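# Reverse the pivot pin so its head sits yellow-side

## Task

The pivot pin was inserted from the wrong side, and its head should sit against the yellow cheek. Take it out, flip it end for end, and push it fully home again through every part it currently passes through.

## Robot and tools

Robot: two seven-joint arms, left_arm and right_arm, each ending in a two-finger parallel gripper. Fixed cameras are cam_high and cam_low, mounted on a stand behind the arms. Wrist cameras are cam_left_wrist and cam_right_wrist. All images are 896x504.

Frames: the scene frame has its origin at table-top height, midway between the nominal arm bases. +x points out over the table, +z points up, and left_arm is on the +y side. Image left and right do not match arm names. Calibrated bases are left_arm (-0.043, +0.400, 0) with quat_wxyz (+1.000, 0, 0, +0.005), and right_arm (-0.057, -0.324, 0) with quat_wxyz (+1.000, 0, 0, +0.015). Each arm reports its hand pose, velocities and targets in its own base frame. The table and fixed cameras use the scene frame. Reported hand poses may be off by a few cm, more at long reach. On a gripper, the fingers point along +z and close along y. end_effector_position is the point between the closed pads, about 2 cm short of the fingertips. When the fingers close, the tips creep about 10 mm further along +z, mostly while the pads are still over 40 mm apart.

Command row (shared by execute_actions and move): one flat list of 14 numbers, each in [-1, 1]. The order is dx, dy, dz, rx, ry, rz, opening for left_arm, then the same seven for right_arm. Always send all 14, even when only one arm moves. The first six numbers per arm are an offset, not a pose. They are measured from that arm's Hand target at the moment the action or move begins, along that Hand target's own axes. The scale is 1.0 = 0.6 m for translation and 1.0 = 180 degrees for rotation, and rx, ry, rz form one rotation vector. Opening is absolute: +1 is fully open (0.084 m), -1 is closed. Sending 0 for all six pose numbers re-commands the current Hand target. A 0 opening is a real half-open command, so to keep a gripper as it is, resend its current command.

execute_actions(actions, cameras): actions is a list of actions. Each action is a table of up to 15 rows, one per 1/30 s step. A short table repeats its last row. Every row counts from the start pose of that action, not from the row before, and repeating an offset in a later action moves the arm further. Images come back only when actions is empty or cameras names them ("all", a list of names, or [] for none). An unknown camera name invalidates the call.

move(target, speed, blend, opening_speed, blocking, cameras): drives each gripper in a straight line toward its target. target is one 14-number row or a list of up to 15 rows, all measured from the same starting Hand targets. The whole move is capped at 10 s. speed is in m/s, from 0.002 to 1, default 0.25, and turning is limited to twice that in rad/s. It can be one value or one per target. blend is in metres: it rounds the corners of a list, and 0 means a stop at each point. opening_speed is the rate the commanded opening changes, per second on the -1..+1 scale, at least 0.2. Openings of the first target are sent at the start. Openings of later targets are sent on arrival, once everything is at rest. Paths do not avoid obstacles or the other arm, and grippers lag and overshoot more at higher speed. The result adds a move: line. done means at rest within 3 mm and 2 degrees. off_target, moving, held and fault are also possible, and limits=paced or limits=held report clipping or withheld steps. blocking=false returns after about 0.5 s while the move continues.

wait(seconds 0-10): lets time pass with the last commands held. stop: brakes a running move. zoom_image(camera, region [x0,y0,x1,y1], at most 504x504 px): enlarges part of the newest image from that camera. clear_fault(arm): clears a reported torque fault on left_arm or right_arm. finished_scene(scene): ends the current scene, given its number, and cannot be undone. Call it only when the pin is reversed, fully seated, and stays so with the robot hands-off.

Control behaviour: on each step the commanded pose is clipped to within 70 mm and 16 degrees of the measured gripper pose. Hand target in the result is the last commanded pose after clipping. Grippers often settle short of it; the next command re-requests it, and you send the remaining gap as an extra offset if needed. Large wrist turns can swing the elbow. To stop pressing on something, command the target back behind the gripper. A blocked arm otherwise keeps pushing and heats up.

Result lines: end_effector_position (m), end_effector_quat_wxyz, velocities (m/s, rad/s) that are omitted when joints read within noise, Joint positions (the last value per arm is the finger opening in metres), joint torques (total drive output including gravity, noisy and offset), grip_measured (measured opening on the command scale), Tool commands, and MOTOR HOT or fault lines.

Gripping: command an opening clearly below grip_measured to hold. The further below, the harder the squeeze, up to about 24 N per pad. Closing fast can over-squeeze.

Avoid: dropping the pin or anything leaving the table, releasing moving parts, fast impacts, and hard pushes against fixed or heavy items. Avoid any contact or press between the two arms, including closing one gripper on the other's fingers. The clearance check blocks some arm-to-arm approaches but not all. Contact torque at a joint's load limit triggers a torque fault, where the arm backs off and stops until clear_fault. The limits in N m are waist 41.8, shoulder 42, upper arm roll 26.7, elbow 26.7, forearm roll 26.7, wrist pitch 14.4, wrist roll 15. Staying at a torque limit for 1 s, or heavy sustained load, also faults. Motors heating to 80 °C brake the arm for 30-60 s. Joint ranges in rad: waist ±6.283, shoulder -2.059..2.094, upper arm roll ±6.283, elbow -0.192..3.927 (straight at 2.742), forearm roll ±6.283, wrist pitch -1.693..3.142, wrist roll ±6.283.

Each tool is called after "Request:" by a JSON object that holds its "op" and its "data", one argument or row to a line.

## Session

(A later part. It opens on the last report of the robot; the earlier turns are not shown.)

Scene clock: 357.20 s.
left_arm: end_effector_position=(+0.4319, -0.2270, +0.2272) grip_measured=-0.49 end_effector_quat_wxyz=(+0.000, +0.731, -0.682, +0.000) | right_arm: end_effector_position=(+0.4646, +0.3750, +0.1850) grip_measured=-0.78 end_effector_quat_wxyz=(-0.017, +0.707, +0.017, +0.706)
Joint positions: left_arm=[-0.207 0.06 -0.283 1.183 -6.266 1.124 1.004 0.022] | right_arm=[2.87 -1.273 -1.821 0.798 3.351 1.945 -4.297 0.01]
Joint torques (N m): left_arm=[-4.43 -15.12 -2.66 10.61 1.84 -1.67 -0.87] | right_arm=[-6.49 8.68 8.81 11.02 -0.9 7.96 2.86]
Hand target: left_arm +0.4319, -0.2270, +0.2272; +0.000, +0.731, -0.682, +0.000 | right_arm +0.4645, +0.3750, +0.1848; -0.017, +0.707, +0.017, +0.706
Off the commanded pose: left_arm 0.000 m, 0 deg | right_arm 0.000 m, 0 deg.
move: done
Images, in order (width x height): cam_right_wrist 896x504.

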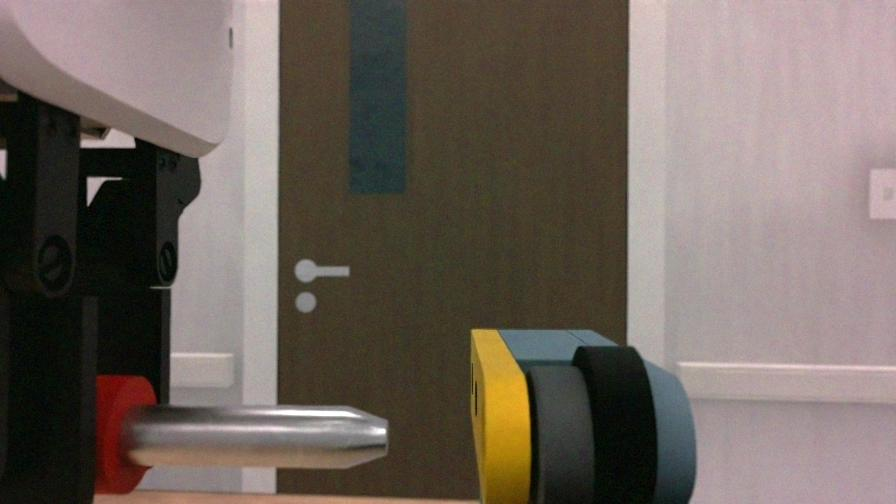

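Request:
{"op": "move", "data": {
  "target": [0.04,0,0,0,0,0,-1,0,0,0,0,0,0,-1],
  "speed": [0.04],
  "cameras": ["cam_left_wrist","cam_right_wrist"]
}}

Request:
{"op": "zoom_image", "data": {
  "camera": "cam_right_wrist",
  "region": [400, 304, 700, 504]
}}

Scene clock: 367.90 s.
left_arm: end_effector_position=(+0.4335, -0.2510, +0.2272) grip_measured=-0.49 end_effector_quat_wxyz=(+0.000, +0.731, -0.682, +0.000) | right_arm: end_effector_position=(+0.4645, +0.3750, +0.1848) grip_measured=-0.78 end_effector_quat_wxyz=(-0.017, +0.707, +0.017, +0.706)
Joint positions: left_arm=[-0.234 0.105 -0.303 1.235 -6.25 1.134 0.952 0.022] | right_arm=[2.87 -1.273 -1.821 0.797 3.351 1.945 -4.297 0.01]
Joint torques (N m): left_arm=[-4.55 -15.98 -3.63 13.54 1.89 -0.46 -0.99] | right_arm=[-6.3 12.45 11.91 5.96 1.95 6.06 2.63]
Hand target: left_arm +0.4335, -0.2510, +0.2272; +0.000, +0.731, -0.682, +0.000 | right_arm +0.4645, +0.3750, +0.1848; -0.017, +0.707, +0.017, +0.706
Off the commanded pose: left_arm 0.000 m, 0 deg | right_arm 0.000 m, 0 deg.
move: done
Images, in order (width x height): cam_left_wrist 896x504, cam_right_wrist 896x504.

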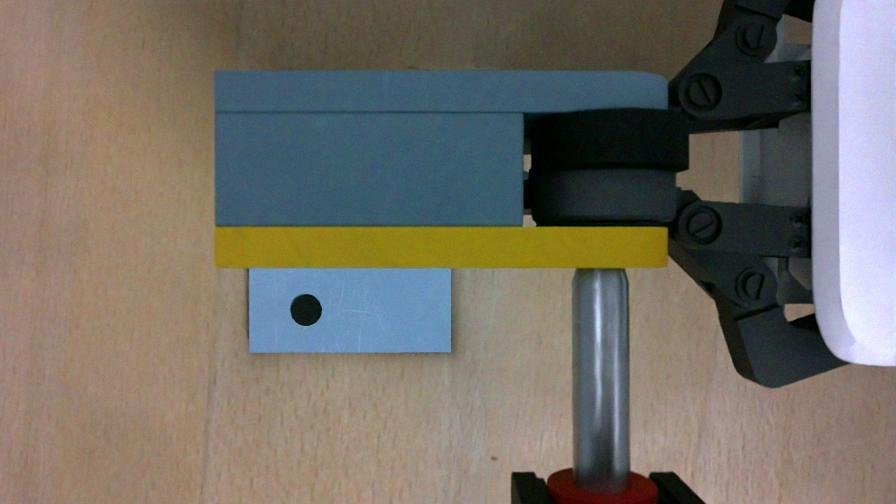

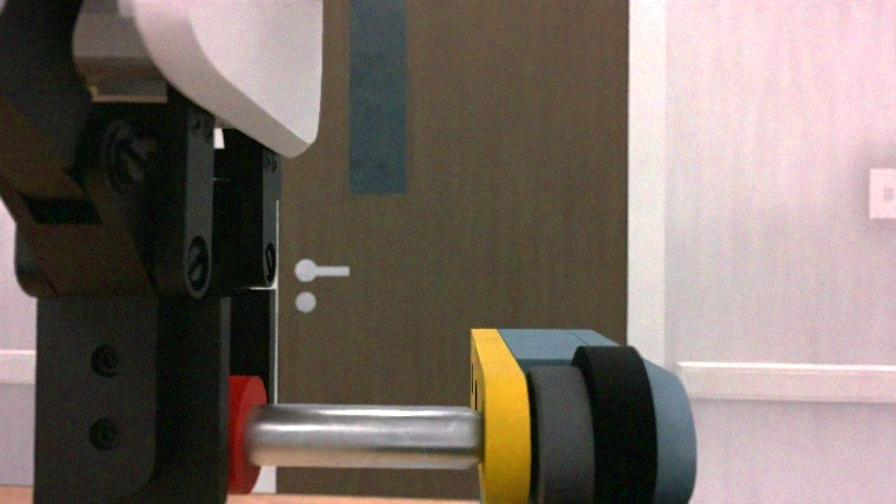

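Scaled by 1.680 from the camera's 896x504 image, which has a finer 1280x720 frame.

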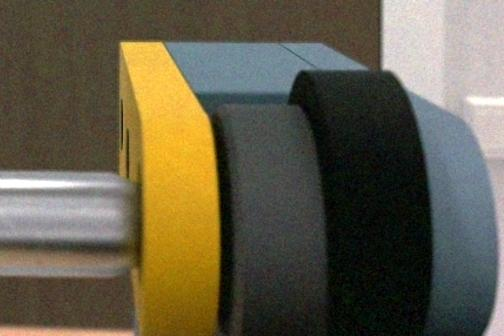

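Request:
{"op": "zoom_image", "data": {
  "camera": "cam_left_wrist",
  "region": [490, 60, 740, 290]
}}

Scaled by 2.016 from the camera's 896x504 image, which has a finer 1280x720 frame.

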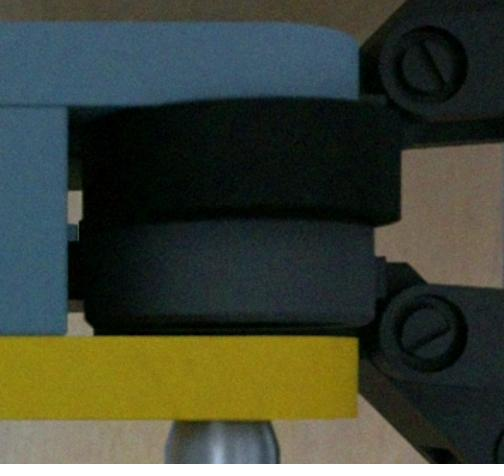

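Request:
{"op": "move", "data": {
  "target": [0,0.0012,0,0,0,0,-1,0,0,0,0,0,0,-1],
  "speed": [0.02],
  "cameras": ["cam_left_wrist"]
}}

Request:
{"op": "zoom_image", "data": {
  "camera": "cam_left_wrist",
  "region": [490, 60, 740, 290]
}}

Scene clock: 383.53 s.
left_arm: end_effector_position=(+0.4328, -0.2510, +0.2272) grip_measured=-0.49 end_effector_quat_wxyz=(+0.000, +0.731, -0.682, +0.000) | right_arm: end_effector_position=(+0.4645, +0.3750, +0.1848) grip_measured=-0.78 end_effector_quat_wxyz=(-0.017, +0.707, +0.017, +0.706)
Joint positions: left_arm=[-0.234 0.103 -0.304 1.232 -6.25 1.134 0.952 0.022] | right_arm=[2.87 -1.273 -1.821 0.797 3.351 1.945 -4.297 0.01]
Joint torques (N m): left_arm=[-4.16 -25.38 -3.62 10.59 -1.92 -3.09 -0.96] | right_arm=[-6.59 19.26 11.84 5.8 0.07 7.74 2.33]
Hand target: left_arm +0.4328, -0.2510, +0.2272; +0.000, +0.731, -0.682, +0.000 | right_arm +0.4645, +0.3750, +0.1848; -0.017, +0.707, +0.017, +0.706
Off the commanded pose: left_arm 0.000 m, 0 deg | right_arm 0.000 m, 0 deg.
move: done
Images, in order (width x height): cam_left_wrist 896x504.

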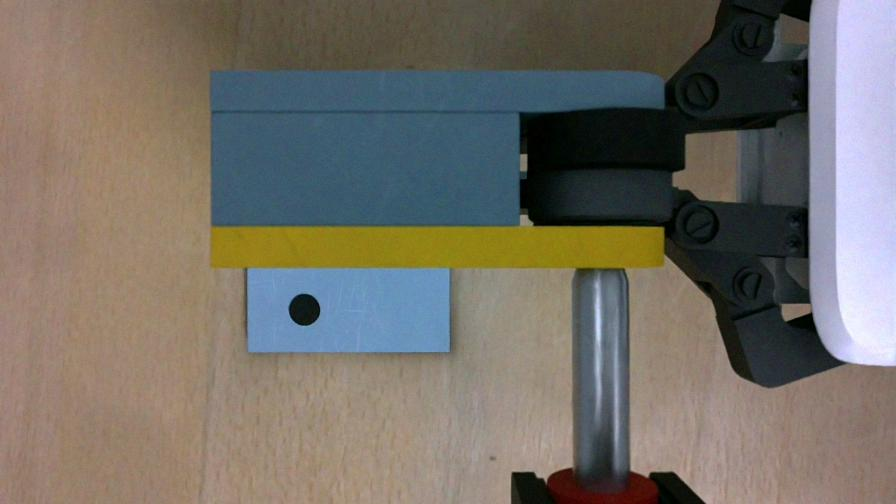

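Scaled by 2.016 from the camera's 896x504 image, which has a finer 1280x720 frame.

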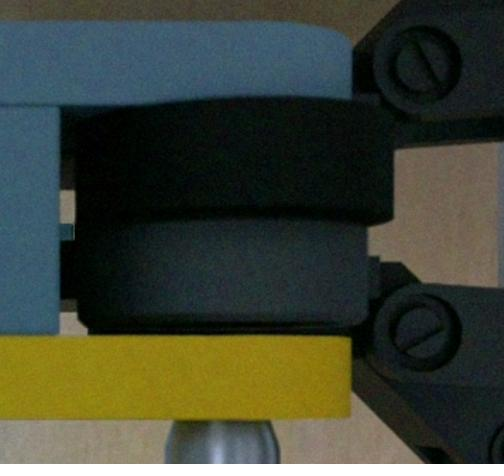

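Request:
{"op": "move", "data": {
  "target": [0.0167,0,0,0,0,0,-1,0,0,0,0,0,0,-1],
  "speed": [0.02],
  "cameras": ["cam_left_wrist","cam_right_wrist"]
}}

Request:
{"op": "zoom_image", "data": {
  "camera": "cam_right_wrist",
  "region": [400, 304, 700, 504]
}}

Request:
{"op": "zoom_image", "data": {
  "camera": "cam_left_wrist",
  "region": [490, 100, 740, 330]
}}

Scene clock: 389.40 s.
left_arm: end_effector_position=(+0.4335, -0.2610, +0.2272) grip_measured=-0.49 end_effector_quat_wxyz=(+0.000, +0.731, -0.682, +0.000) | right_arm: end_effector_position=(+0.4645, +0.3750, +0.1848) grip_measured=-0.78 end_effector_quat_wxyz=(-0.017, +0.707, +0.017, +0.706)
Joint positions: left_arm=[-0.246 0.123 -0.311 1.256 -6.243 1.138 0.93 0.022] | right_arm=[2.87 -1.273 -1.821 0.797 3.351 1.945 -4.297 0.01]
Joint torques (N m): left_arm=[-4.25 -16.4 -3.76 13.59 1.79 -0.51 -1.03] | right_arm=[-6.98 19.17 11.89 5.89 0.43 7.87 1.72]
Hand target: left_arm +0.4335, -0.2610, +0.2272; +0.000, +0.731, -0.682, +0.000 | right_arm +0.4645, +0.3750, +0.1848; -0.017, +0.707, +0.017, +0.706
Off the commanded pose: left_arm 0.000 m, 0 deg | right_arm 0.000 m, 0 deg.
move: done
Images, in order (width x height): cam_left_wrist 896x504, cam_right_wrist 896x504.

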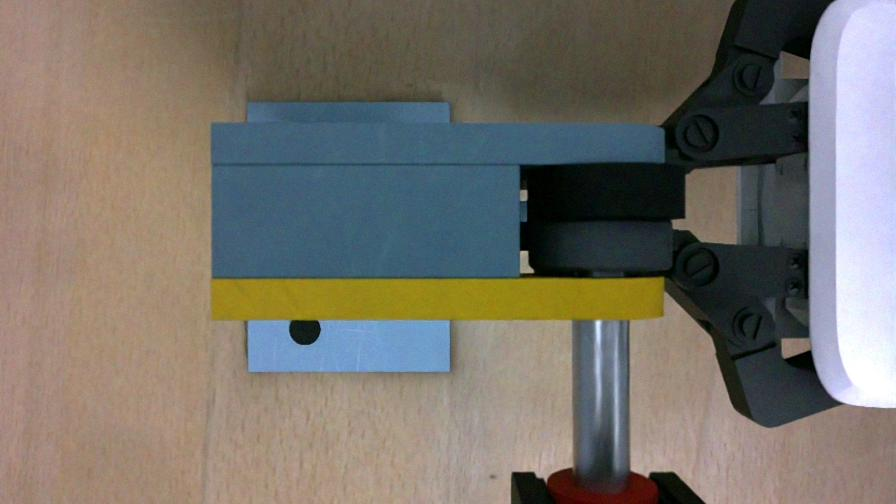

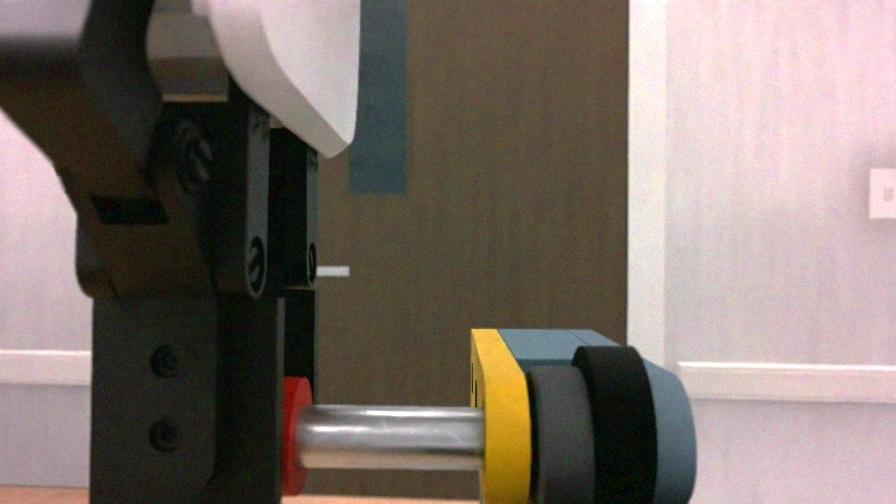

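Scaled by 1.680 from the camera's 896x504 image, which has a finer 1280x720 frame.

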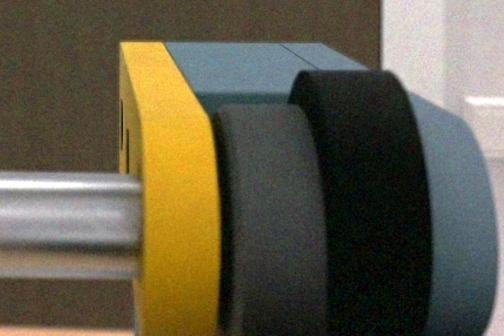

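Scaled by 2.016 from the camera's 896x504 image, which has a finer 1280x720 frame.

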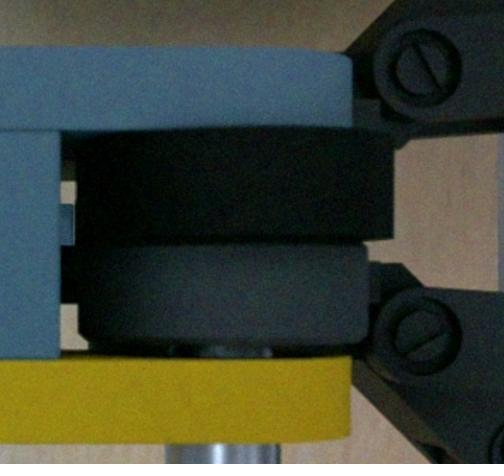

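Request:
{"op": "move", "data": {
  "target": [0.0075,0,0,0,0,0,-1,0,0,0,0,0,0,-1],
  "speed": [0.02],
  "cameras": ["cam_left_wrist","cam_right_wrist"]
}}

Request:
{"op": "zoom_image", "data": {
  "camera": "cam_right_wrist",
  "region": [400, 304, 700, 504]
}}

Request:
{"op": "zoom_image", "data": {
  "camera": "cam_left_wrist",
  "region": [490, 100, 740, 330]
}}

Scene clock: 394.20 s.
left_arm: end_effector_position=(+0.4338, -0.2655, +0.2273) grip_measured=-0.49 end_effector_quat_wxyz=(+0.000, +0.731, -0.682, +0.000) | right_arm: end_effector_position=(+0.4645, +0.3750, +0.1848) grip_measured=-0.78 end_effector_quat_wxyz=(-0.017, +0.707, +0.017, +0.706)
Joint positions: left_arm=[-0.251 0.132 -0.314 1.267 -6.239 1.141 0.92 0.022] | right_arm=[2.87 -1.273 -1.821 0.797 3.351 1.945 -4.297 0.01]
Joint torques (N m): left_arm=[-4.35 -16.69 -3.76 13.52 1.89 -0.48 -1.05] | right_arm=[-7.52 19.6 11.45 5.82 1.2 7.81 1.25]
Hand target: left_arm +0.4338, -0.2655, +0.2273; +0.000, +0.731, -0.682, +0.000 | right_arm +0.4645, +0.3750, +0.1848; -0.017, +0.707, +0.017, +0.706
Off the commanded pose: left_arm 0.000 m, 0 deg | right_arm 0.000 m, 0 deg.
move: done
Images, in order (width x height): cam_left_wrist 896x504, cam_right_wrist 896x504.

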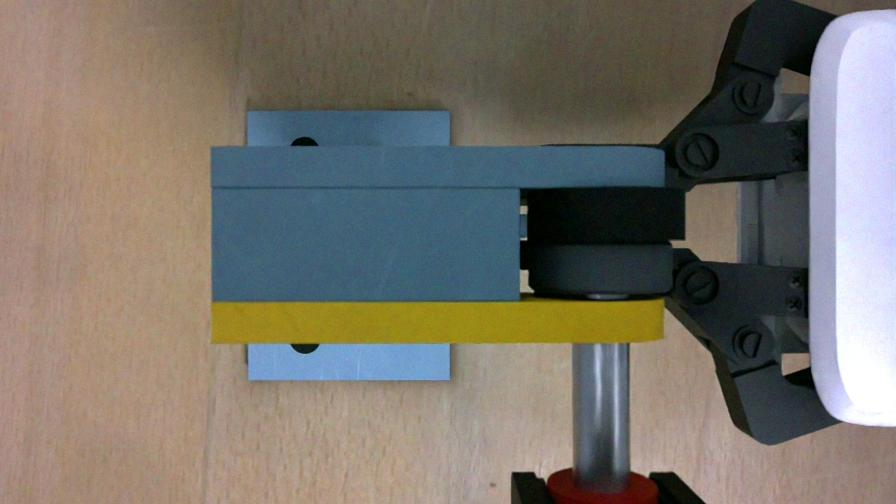

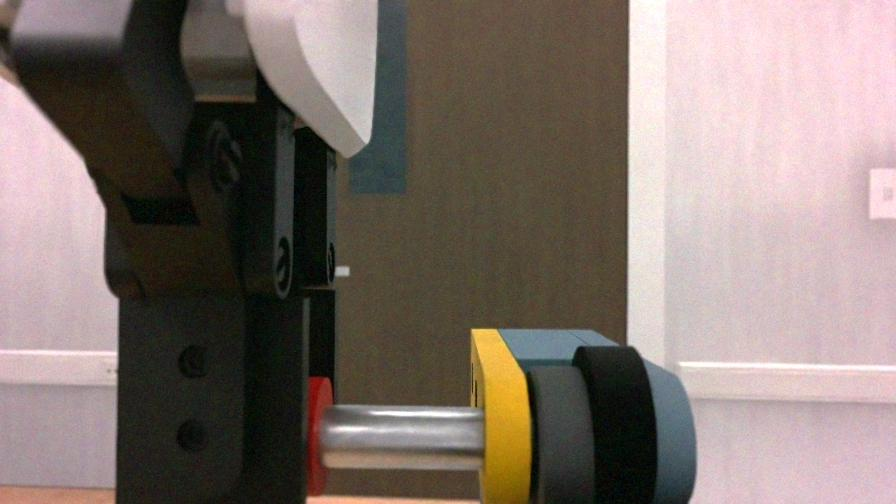

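Scaled by 1.680 from the camera's 896x504 image, which has a finer 1280x720 frame.

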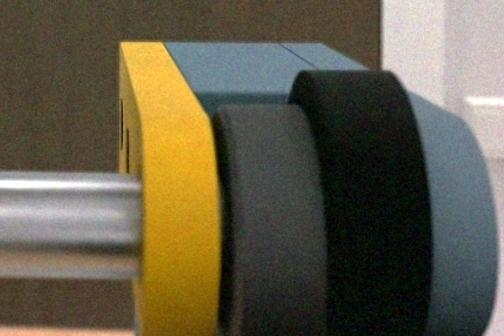

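Scaled by 2.016 from the camera's 896x504 image, which has a finer 1280x720 frame.

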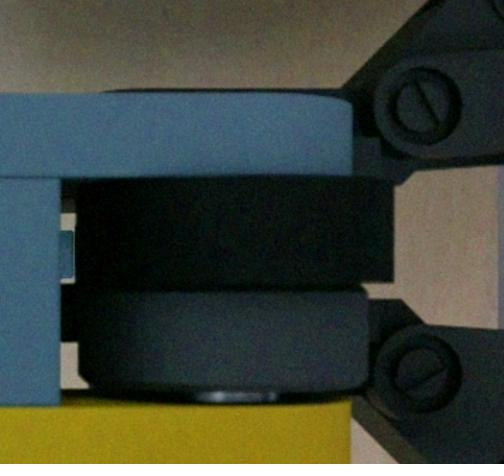

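Request:
{"op": "move", "data": {
  "target": [0,0,0,0,0,0,-1,-0.005,0,0,0,0,0,-1],
  "speed": [0.02],
  "cameras": ["cam_left_wrist","cam_right_wrist"]
}}

Request:
{"op": "zoom_image", "data": {
  "camera": "cam_right_wrist",
  "region": [400, 304, 700, 504]
}}

Request:
{"op": "zoom_image", "data": {
  "camera": "cam_left_wrist",
  "region": [490, 100, 740, 330]
}}

Scene clock: 399.03 s.
left_arm: end_effector_position=(+0.4338, -0.2655, +0.2272) grip_measured=-0.49 end_effector_quat_wxyz=(+0.000, +0.731, -0.682, +0.000) | right_arm: end_effector_position=(+0.4645, +0.3750, +0.1819) grip_measured=-0.77 end_effector_quat_wxyz=(-0.017, +0.707, +0.017, +0.706)
Joint positions: left_arm=[-0.251 0.132 -0.314 1.267 -6.239 1.141 0.92 0.022] | right_arm=[2.873 -1.275 -1.829 0.799 3.347 1.946 -4.292 0.01]
Joint torques (N m): left_arm=[-4.42 -17.29 -3.84 13.58 1.69 -0.52 -0.88] | right_arm=[-4.85 8.14 8.07 8.9 -0.49 7.46 2.82]
Hand target: left_arm +0.4338, -0.2655, +0.2273; +0.000, +0.731, -0.682, +0.000 | right_arm +0.4645, +0.3750, +0.1818; -0.017, +0.707, +0.017, +0.706
Off the commanded pose: left_arm 0.000 m, 0 deg | right_arm 0.000 m, 0 deg.
move: done
Images, in order (width x height): cam_left_wrist 896x504, cam_right_wrist 896x504.

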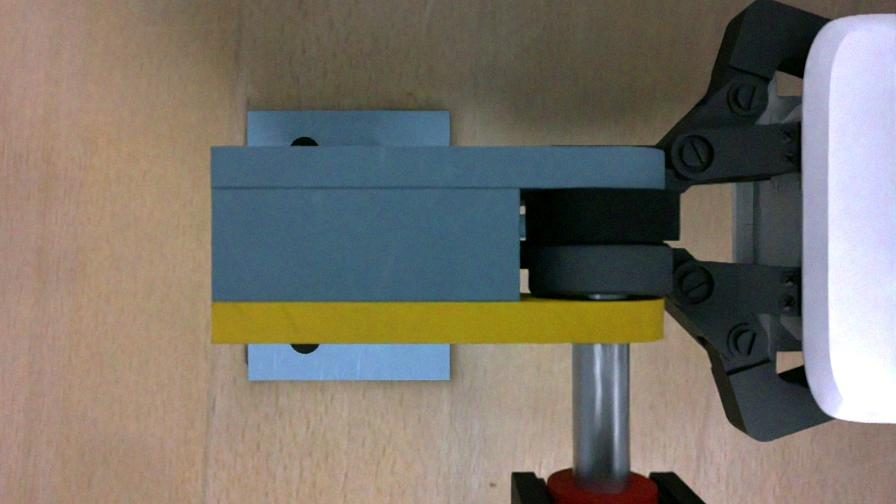

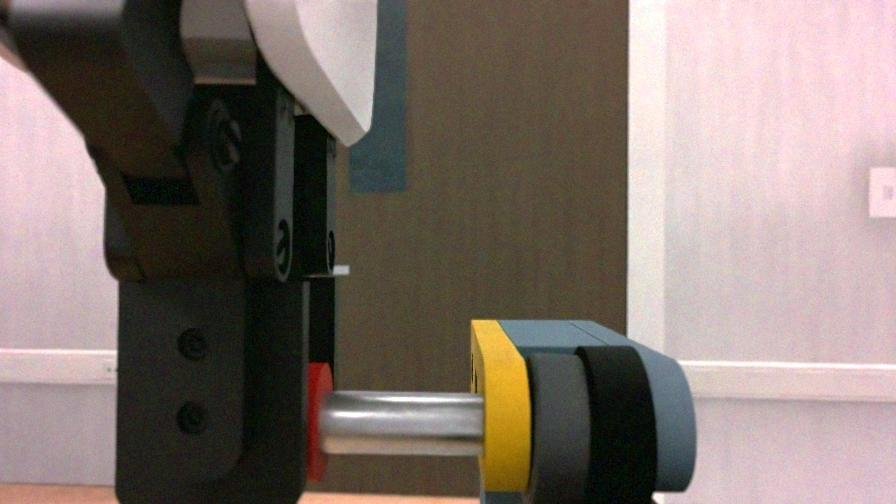

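Scaled by 1.680 from the camera's 896x504 image, which has a finer 1280x720 frame.

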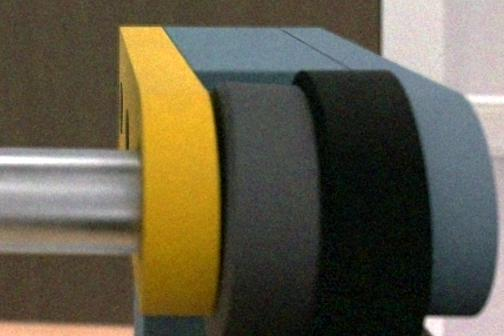

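Scaled by 2.016 from the camera's 896x504 image, which has a finer 1280x720 frame.

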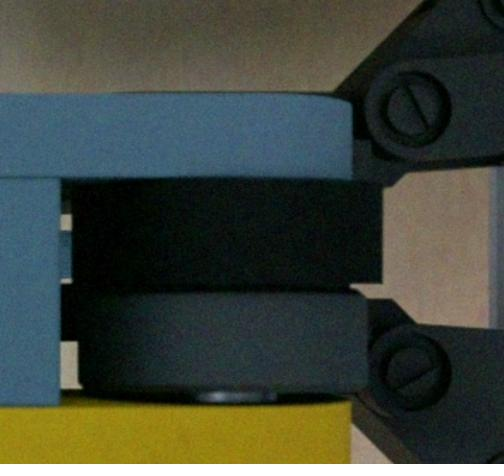

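Request:
{"op": "move", "data": {
  "target": [0.02,0,0,0,0,0,-1,0,0,0,0,0,0,-1],
  "speed": [0.02],
  "cameras": ["cam_left_wrist","cam_right_wrist"]
}}

Scene clock: 405.07 s.
left_arm: end_effector_position=(+0.4346, -0.2775, +0.2273) grip_measured=-0.49 end_effector_quat_wxyz=(+0.000, +0.731, -0.682, +0.000) | right_arm: end_effector_position=(+0.4645, +0.3750, +0.1818) grip_measured=-0.77 end_effector_quat_wxyz=(-0.017, +0.707, +0.017, +0.706)
Joint positions: left_arm=[-0.266 0.157 -0.323 1.296 -6.23 1.147 0.895 0.022] | right_arm=[2.873 -1.275 -1.829 0.799 3.347 1.946 -4.292 0.01]
Joint torques (N m): left_arm=[-4.3 -17.19 -4.21 13.69 1.84 -0.52 -0.99] | right_arm=[-4.84 8.11 8.71 8.23 -0.52 6.24 2.85]
Hand target: left_arm +0.4346, -0.2775, +0.2273; +0.000, +0.731, -0.682, +0.000 | right_arm +0.4645, +0.3750, +0.1818; -0.017, +0.707, +0.017, +0.706
Off the commanded pose: left_arm 0.000 m, 0 deg | right_arm 0.000 m, 0 deg.
move: done
Images, in order (width x height): cam_left_wrist 896x504, cam_right_wrist 896x504.

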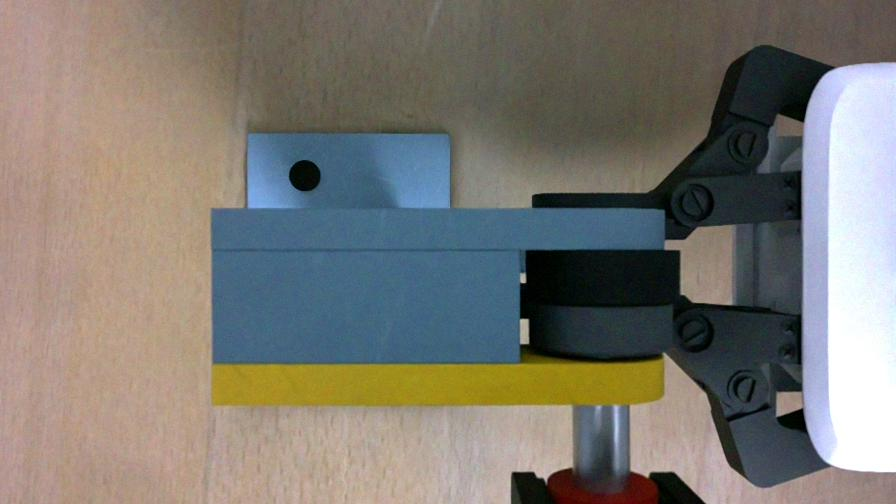

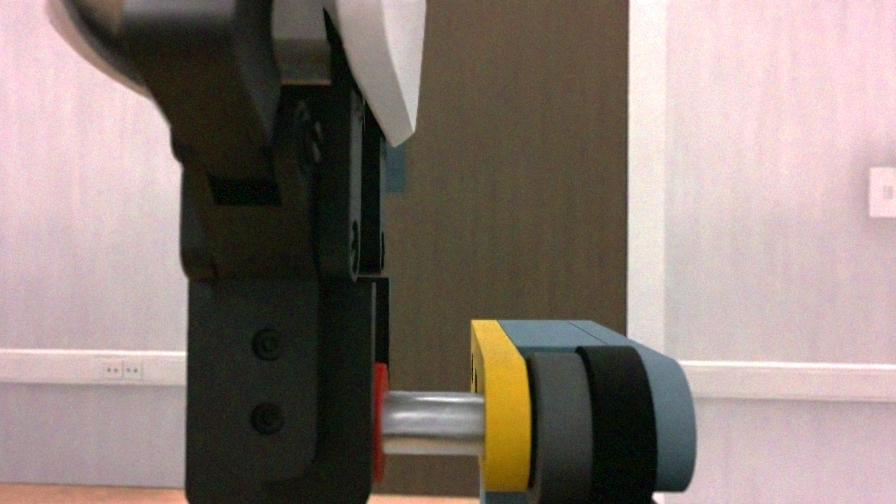

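Request:
{"op": "move", "data": {
  "target": [0.03,0,0,0,0,0,-1,0,0,0,0,0,0,-1],
  "speed": [0.025],
  "cameras": ["cam_left_wrist","cam_right_wrist","cam_low"]
}}

Request:
{"op": "zoom_image", "data": {
  "camera": "cam_right_wrist",
  "region": [400, 304, 700, 504]
}}

Scene clock: 408.93 s.
left_arm: end_effector_position=(+0.4359, -0.2954, +0.2273) grip_measured=-0.49 end_effector_quat_wxyz=(+0.000, +0.731, -0.682, +0.000) | right_arm: end_effector_position=(+0.4645, +0.3750, +0.1818) grip_measured=-0.77 end_effector_quat_wxyz=(-0.017, +0.707, +0.017, +0.706)
Joint positions: left_arm=[-0.289 0.195 -0.334 1.343 -6.215 1.159 0.857 0.022] | right_arm=[2.873 -1.275 -1.829 0.799 3.347 1.946 -4.292 0.01]
Joint torques (N m): left_arm=[-4.26 -18.2 -4.69 13.68 1.87 -0.46 -1.02] | right_arm=[-4.95 8.04 9.37 7.88 -0.5 5.13 2.5]
Hand target: left_arm +0.4359, -0.2955, +0.2273; +0.000, +0.731, -0.682, +0.000 | right_arm +0.4645, +0.3750, +0.1818; -0.017, +0.707, +0.017, +0.706
Off the commanded pose: left_arm 0.000 m, 0 deg | right_arm 0.000 m, 0 deg.
move: done
Images, in order (width x height): cam_low 896x504, cam_left_wrist 896x504, cam_right_wrist 896x504.

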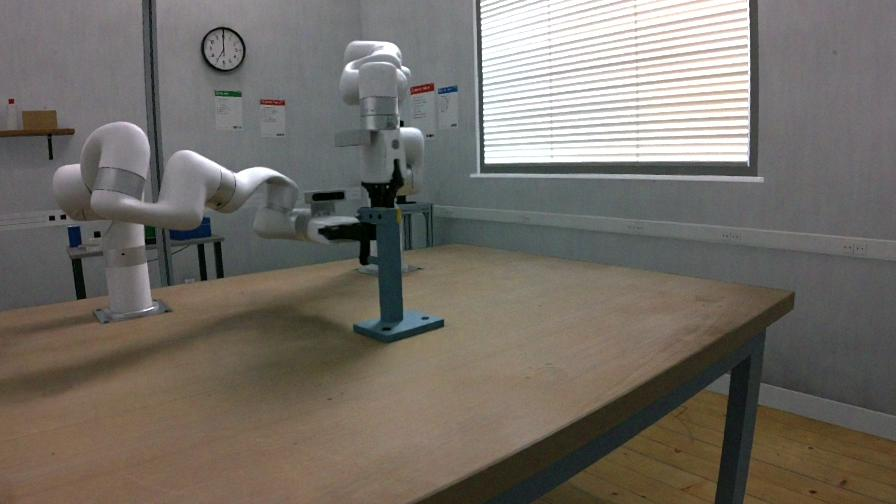

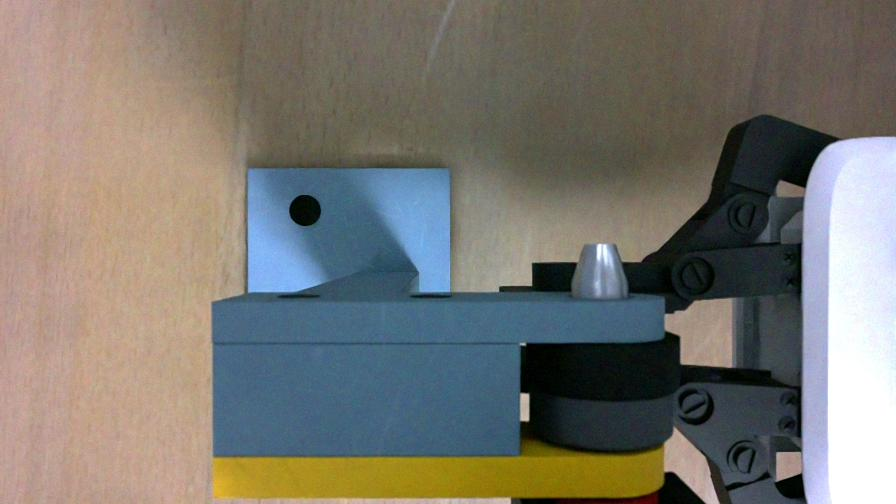

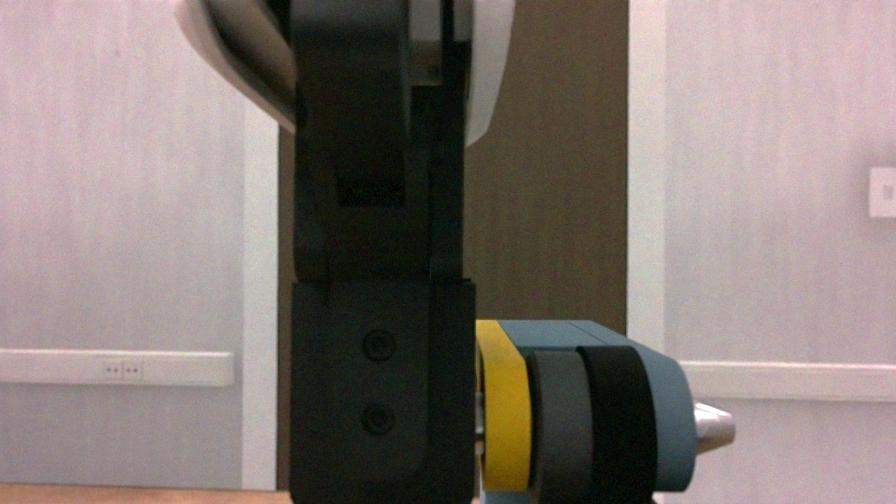

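Scaled by 1.680 from the camera's 896x504 image, which has a finer 1280x720 frame.

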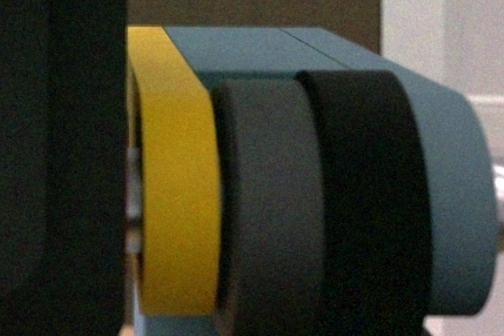

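Request:
{"op": "move", "data": {
  "target": [0.006,0,0,0,0,0,-1,0,0,0,0,0,0,-1],
  "speed": [0.01],
  "cameras": ["cam_left_wrist","cam_right_wrist"]
}}

Request:
{"op": "zoom_image", "data": {
  "camera": "cam_right_wrist",
  "region": [450, 304, 750, 504]
}}

Request:
{"op": "zoom_image", "data": {
  "camera": "cam_left_wrist",
  "region": [500, 230, 750, 480]
}}

Scene clock: 413.67 s.
left_arm: end_effector_position=(+0.4361, -0.2986, +0.2272) grip_measured=-0.49 end_effector_quat_wxyz=(+0.000, +0.731, -0.682, +0.000) | right_arm: end_effector_position=(+0.4645, +0.3750, +0.1818) grip_measured=-0.77 end_effector_quat_wxyz=(-0.017, +0.707, +0.017, +0.706)
Joint positions: left_arm=[-0.294 0.203 -0.335 1.353 -6.212 1.162 0.85 0.022] | right_arm=[2.873 -1.275 -1.829 0.799 3.347 1.946 -4.292 0.01]
Joint torques (N m): left_arm=[-16.62 -13.43 -19.67 17.19 -1.48 -8.12 -0.86] | right_arm=[-5.3 7.93 10.2 7.11 -0.59 3.98 2.21]
Hand target: left_arm +0.4361, -0.2990, +0.2273; +0.000, +0.731, -0.682, +0.000 | right_arm +0.4645, +0.3750, +0.1818; -0.017, +0.707, +0.017, +0.706
Off the commanded pose: left_arm 0.000 m, 0 deg | right_arm 0.000 m, 0 deg.
move: done
Images, in order (width x height): cam_left_wrist 896x504, cam_right_wrist 896x504.

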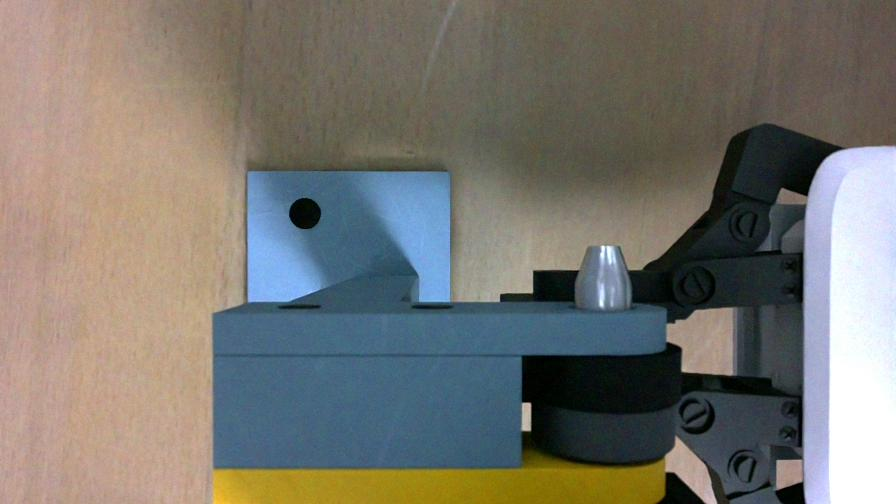

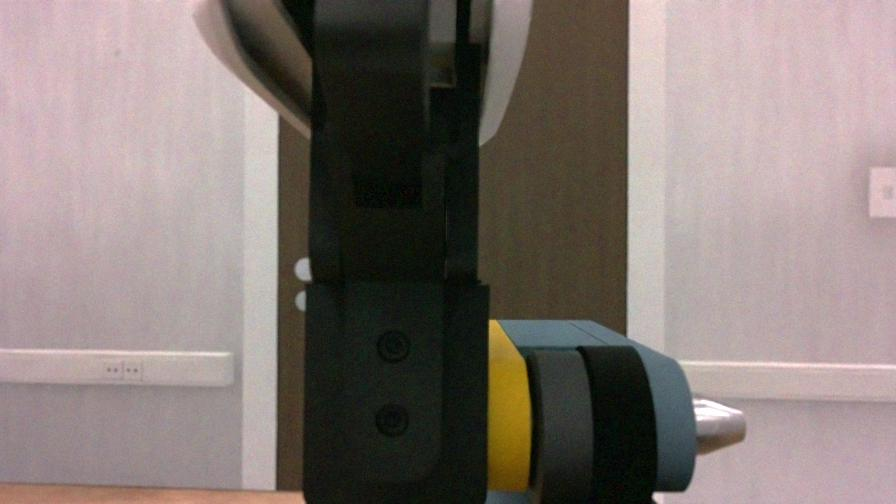

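Scaled by 1.680 from the camera's 896x504 image, which has a finer 1280x720 frame.

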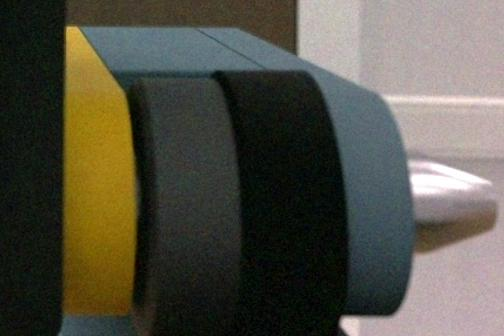

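Scaled by 2.016 from the camera's 896x504 image, which has a finer 1280x720 frame.

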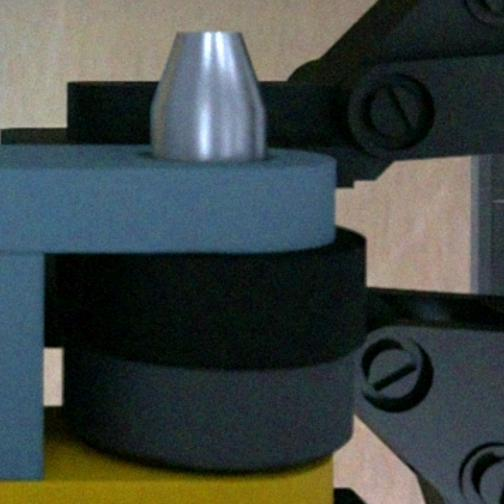

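Request:
{"op": "move", "data": {
  "target": [
    [-0.0008,0,0,0,0,0,-1,0,0,0,0,0,0,-1],
    [-0.0008,0,0,0,0,0,-0.2,0,0,0,0,0,0,-1],
    [-0.0008,0,-0.1,0,0,0,-0.2,0,0,0,0,0,0,-1]
  ],
  "speed": [0.01,0.05,0.08],
  "opening_speed": 1,
  "cameras": ["cam_left_wrist","cam_right_wrist"]
}}

Request:
{"op": "zoom_image", "data": {
  "camera": "cam_right_wrist",
  "region": [400, 304, 750, 504]
}}

Request:
{"op": "zoom_image", "data": {
  "camera": "cam_left_wrist",
  "region": [450, 230, 750, 504]
}}

Scene clock: 424.00 s.
left_arm: end_effector_position=(+0.4361, -0.2985, +0.2874) grip_measured=-0.21 end_effector_quat_wxyz=(+0.000, +0.731, -0.682, +0.001) | right_arm: end_effector_position=(+0.4645, +0.3750, +0.1818) grip_measured=-0.77 end_effector_quat_wxyz=(-0.017, +0.707, +0.017, +0.706)
Joint positions: left_arm=[-0.294 0.179 -0.339 1.495 -6.223 1.326 0.859 0.035] | right_arm=[2.873 -1.275 -1.829 0.799 3.347 1.946 -4.292 0.01]
Joint torques (N m): left_arm=[-4.41 -17.15 -4.31 13.38 -0.01 -0.4 0.54] | right_arm=[-5.4 8.42 10.47 6.29 -0.3 3.25 1.82]
Hand target: left_arm +0.4361, -0.2985, +0.2873; +0.000, +0.731, -0.682, +0.000 | right_arm +0.4645, +0.3750, +0.1818; -0.017, +0.707, +0.017, +0.706
Off the commanded pose: left_arm 0.000 m, 0 deg | right_arm 0.000 m, 0 deg.
move: done
Images, in order (width x height): cam_left_wrist 896x504, cam_right_wrist 896x504.

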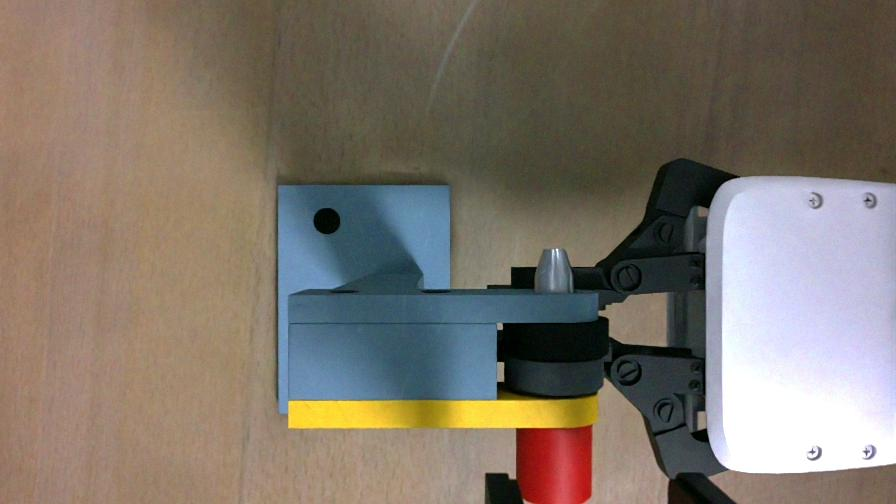

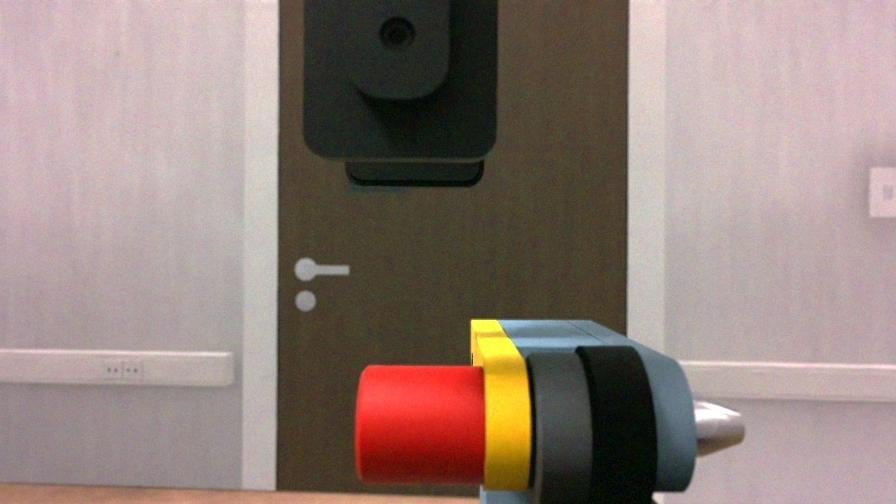

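Scaled by 1.440 from the camera's 896x504 image, which has a finer 1280x720 frame.

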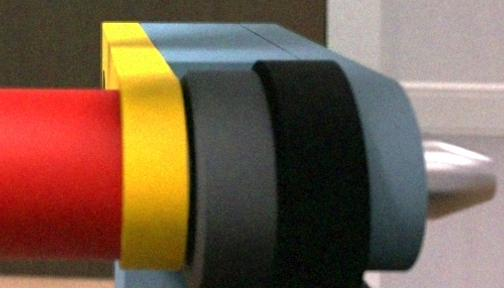

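Scaled by 1.680 from the camera's 896x504 image, which has a finer 1280x720 frame.

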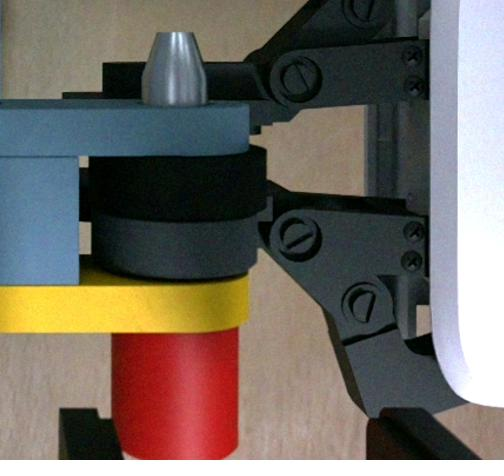

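Request:
{"op": "move", "data": {
  "target": [
    [-0.1,0,-0.1,0,0,0,-0.2,0,0,0,0,0,0,-0.2],
    [-0.1,0,-0.1,0,0,0,-0.2,0,0,-0.2,0,0,0,-0.2]
  ],
  "speed": 0.08,
  "opening_speed": 0.5,
  "cameras": ["cam_left_wrist","cam_right_wrist","cam_low"]
}}

Request:
{"op": "zoom_image", "data": {
  "camera": "cam_right_wrist",
  "region": [340, 204, 700, 504]
}}

Request:
{"op": "zoom_image", "data": {
  "camera": "cam_low",
  "region": [310, 170, 440, 270]
}}

Scene clock: 431.90 s.
left_arm: end_effector_position=(+0.4320, -0.2386, +0.3472) grip_measured=-0.21 end_effector_quat_wxyz=(+0.000, +0.731, -0.682, +0.000) | right_arm: end_effector_position=(+0.3447, +0.3692, +0.1820) grip_measured=-0.21 end_effector_quat_wxyz=(-0.017, +0.707, +0.017, +0.706)
Joint positions: left_arm=[-0.223 0.058 -0.293 1.524 -6.267 1.468 0.985 0.035] | right_arm=[3.027 -1.325 -1.786 0.58 3.422 2.326 -4.259 0.035]
Joint torques (N m): left_arm=[3.76 -24.38 1.79 13.18 -1.8 -1.1 0.1] | right_arm=[5.51 7.85 19.01 -1.29 0.19 3.22 2.16]
Hand target: left_arm +0.4320, -0.2386, +0.3472; +0.000, +0.731, -0.682, +0.000 | right_arm +0.3446, +0.3692, +0.1820; -0.017, +0.707, +0.017, +0.706
Off the commanded pose: left_arm 0.000 m, 0 deg | right_arm 0.000 m, 0 deg.
move: done
Images, in order (width x height): cam_low 896x504, cam_left_wrist 896x504, cam_right_wrist 896x504.

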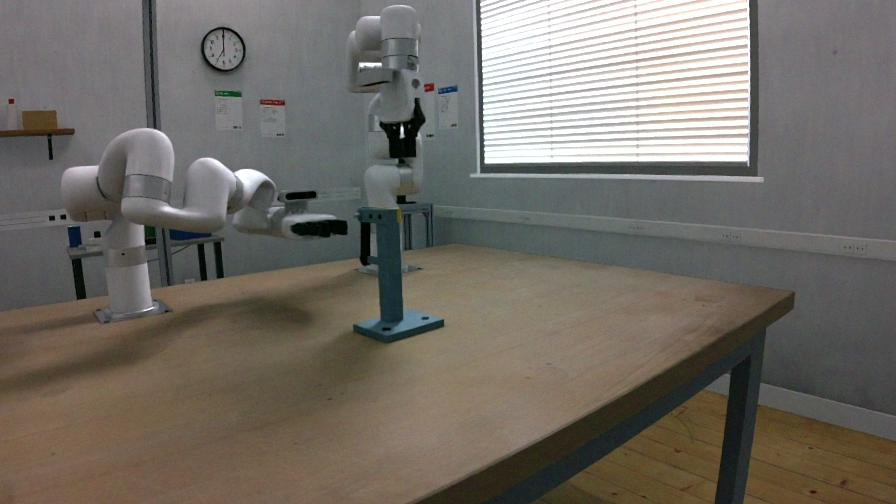

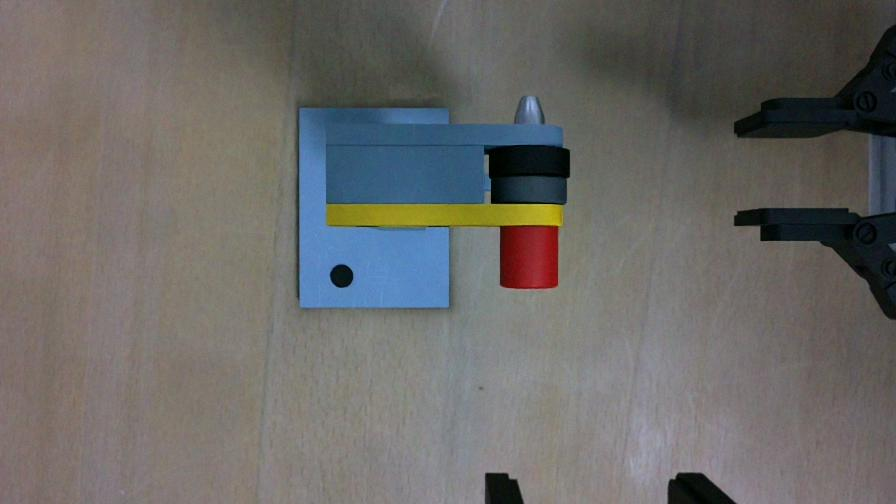

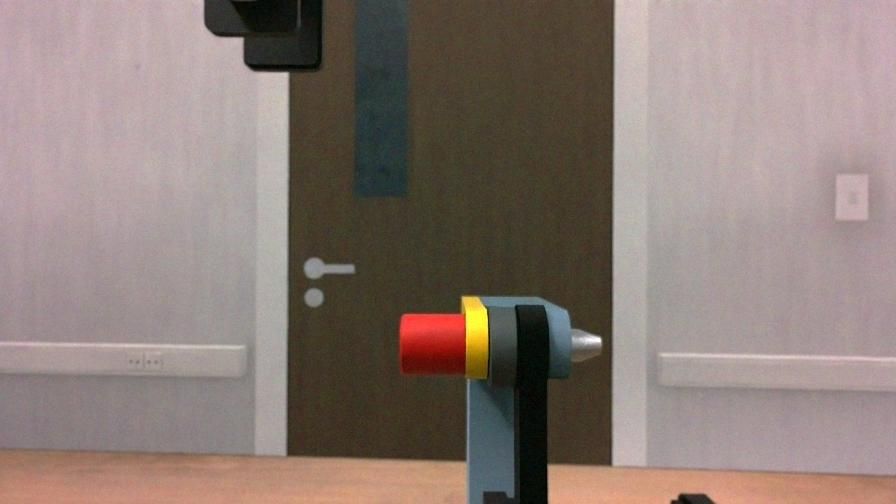

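Scaled by 1.400 from the camera's 896x504 image, which has a finer 1280x720 frame.

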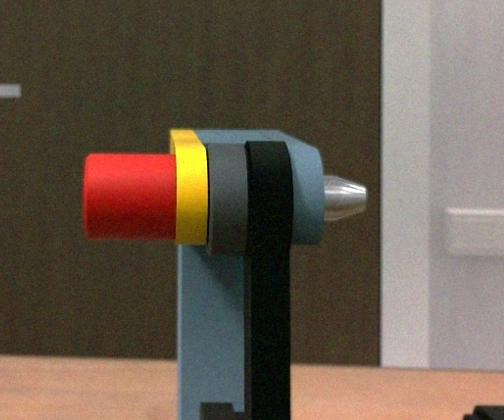

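Scaled by 3.877 from the camera's 896x504 image, which has a finer 1280x720 frame.

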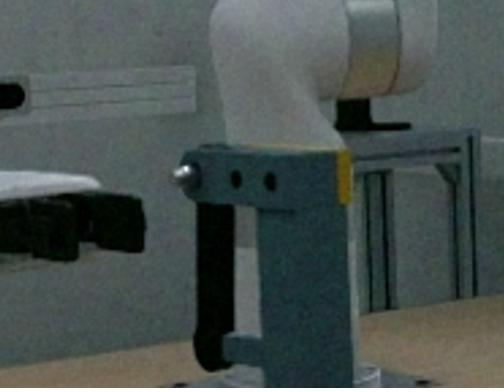

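Request:
{"op": "finished_scene", "data": {
  "scene": 1
}}

The scene is finished: the task was done.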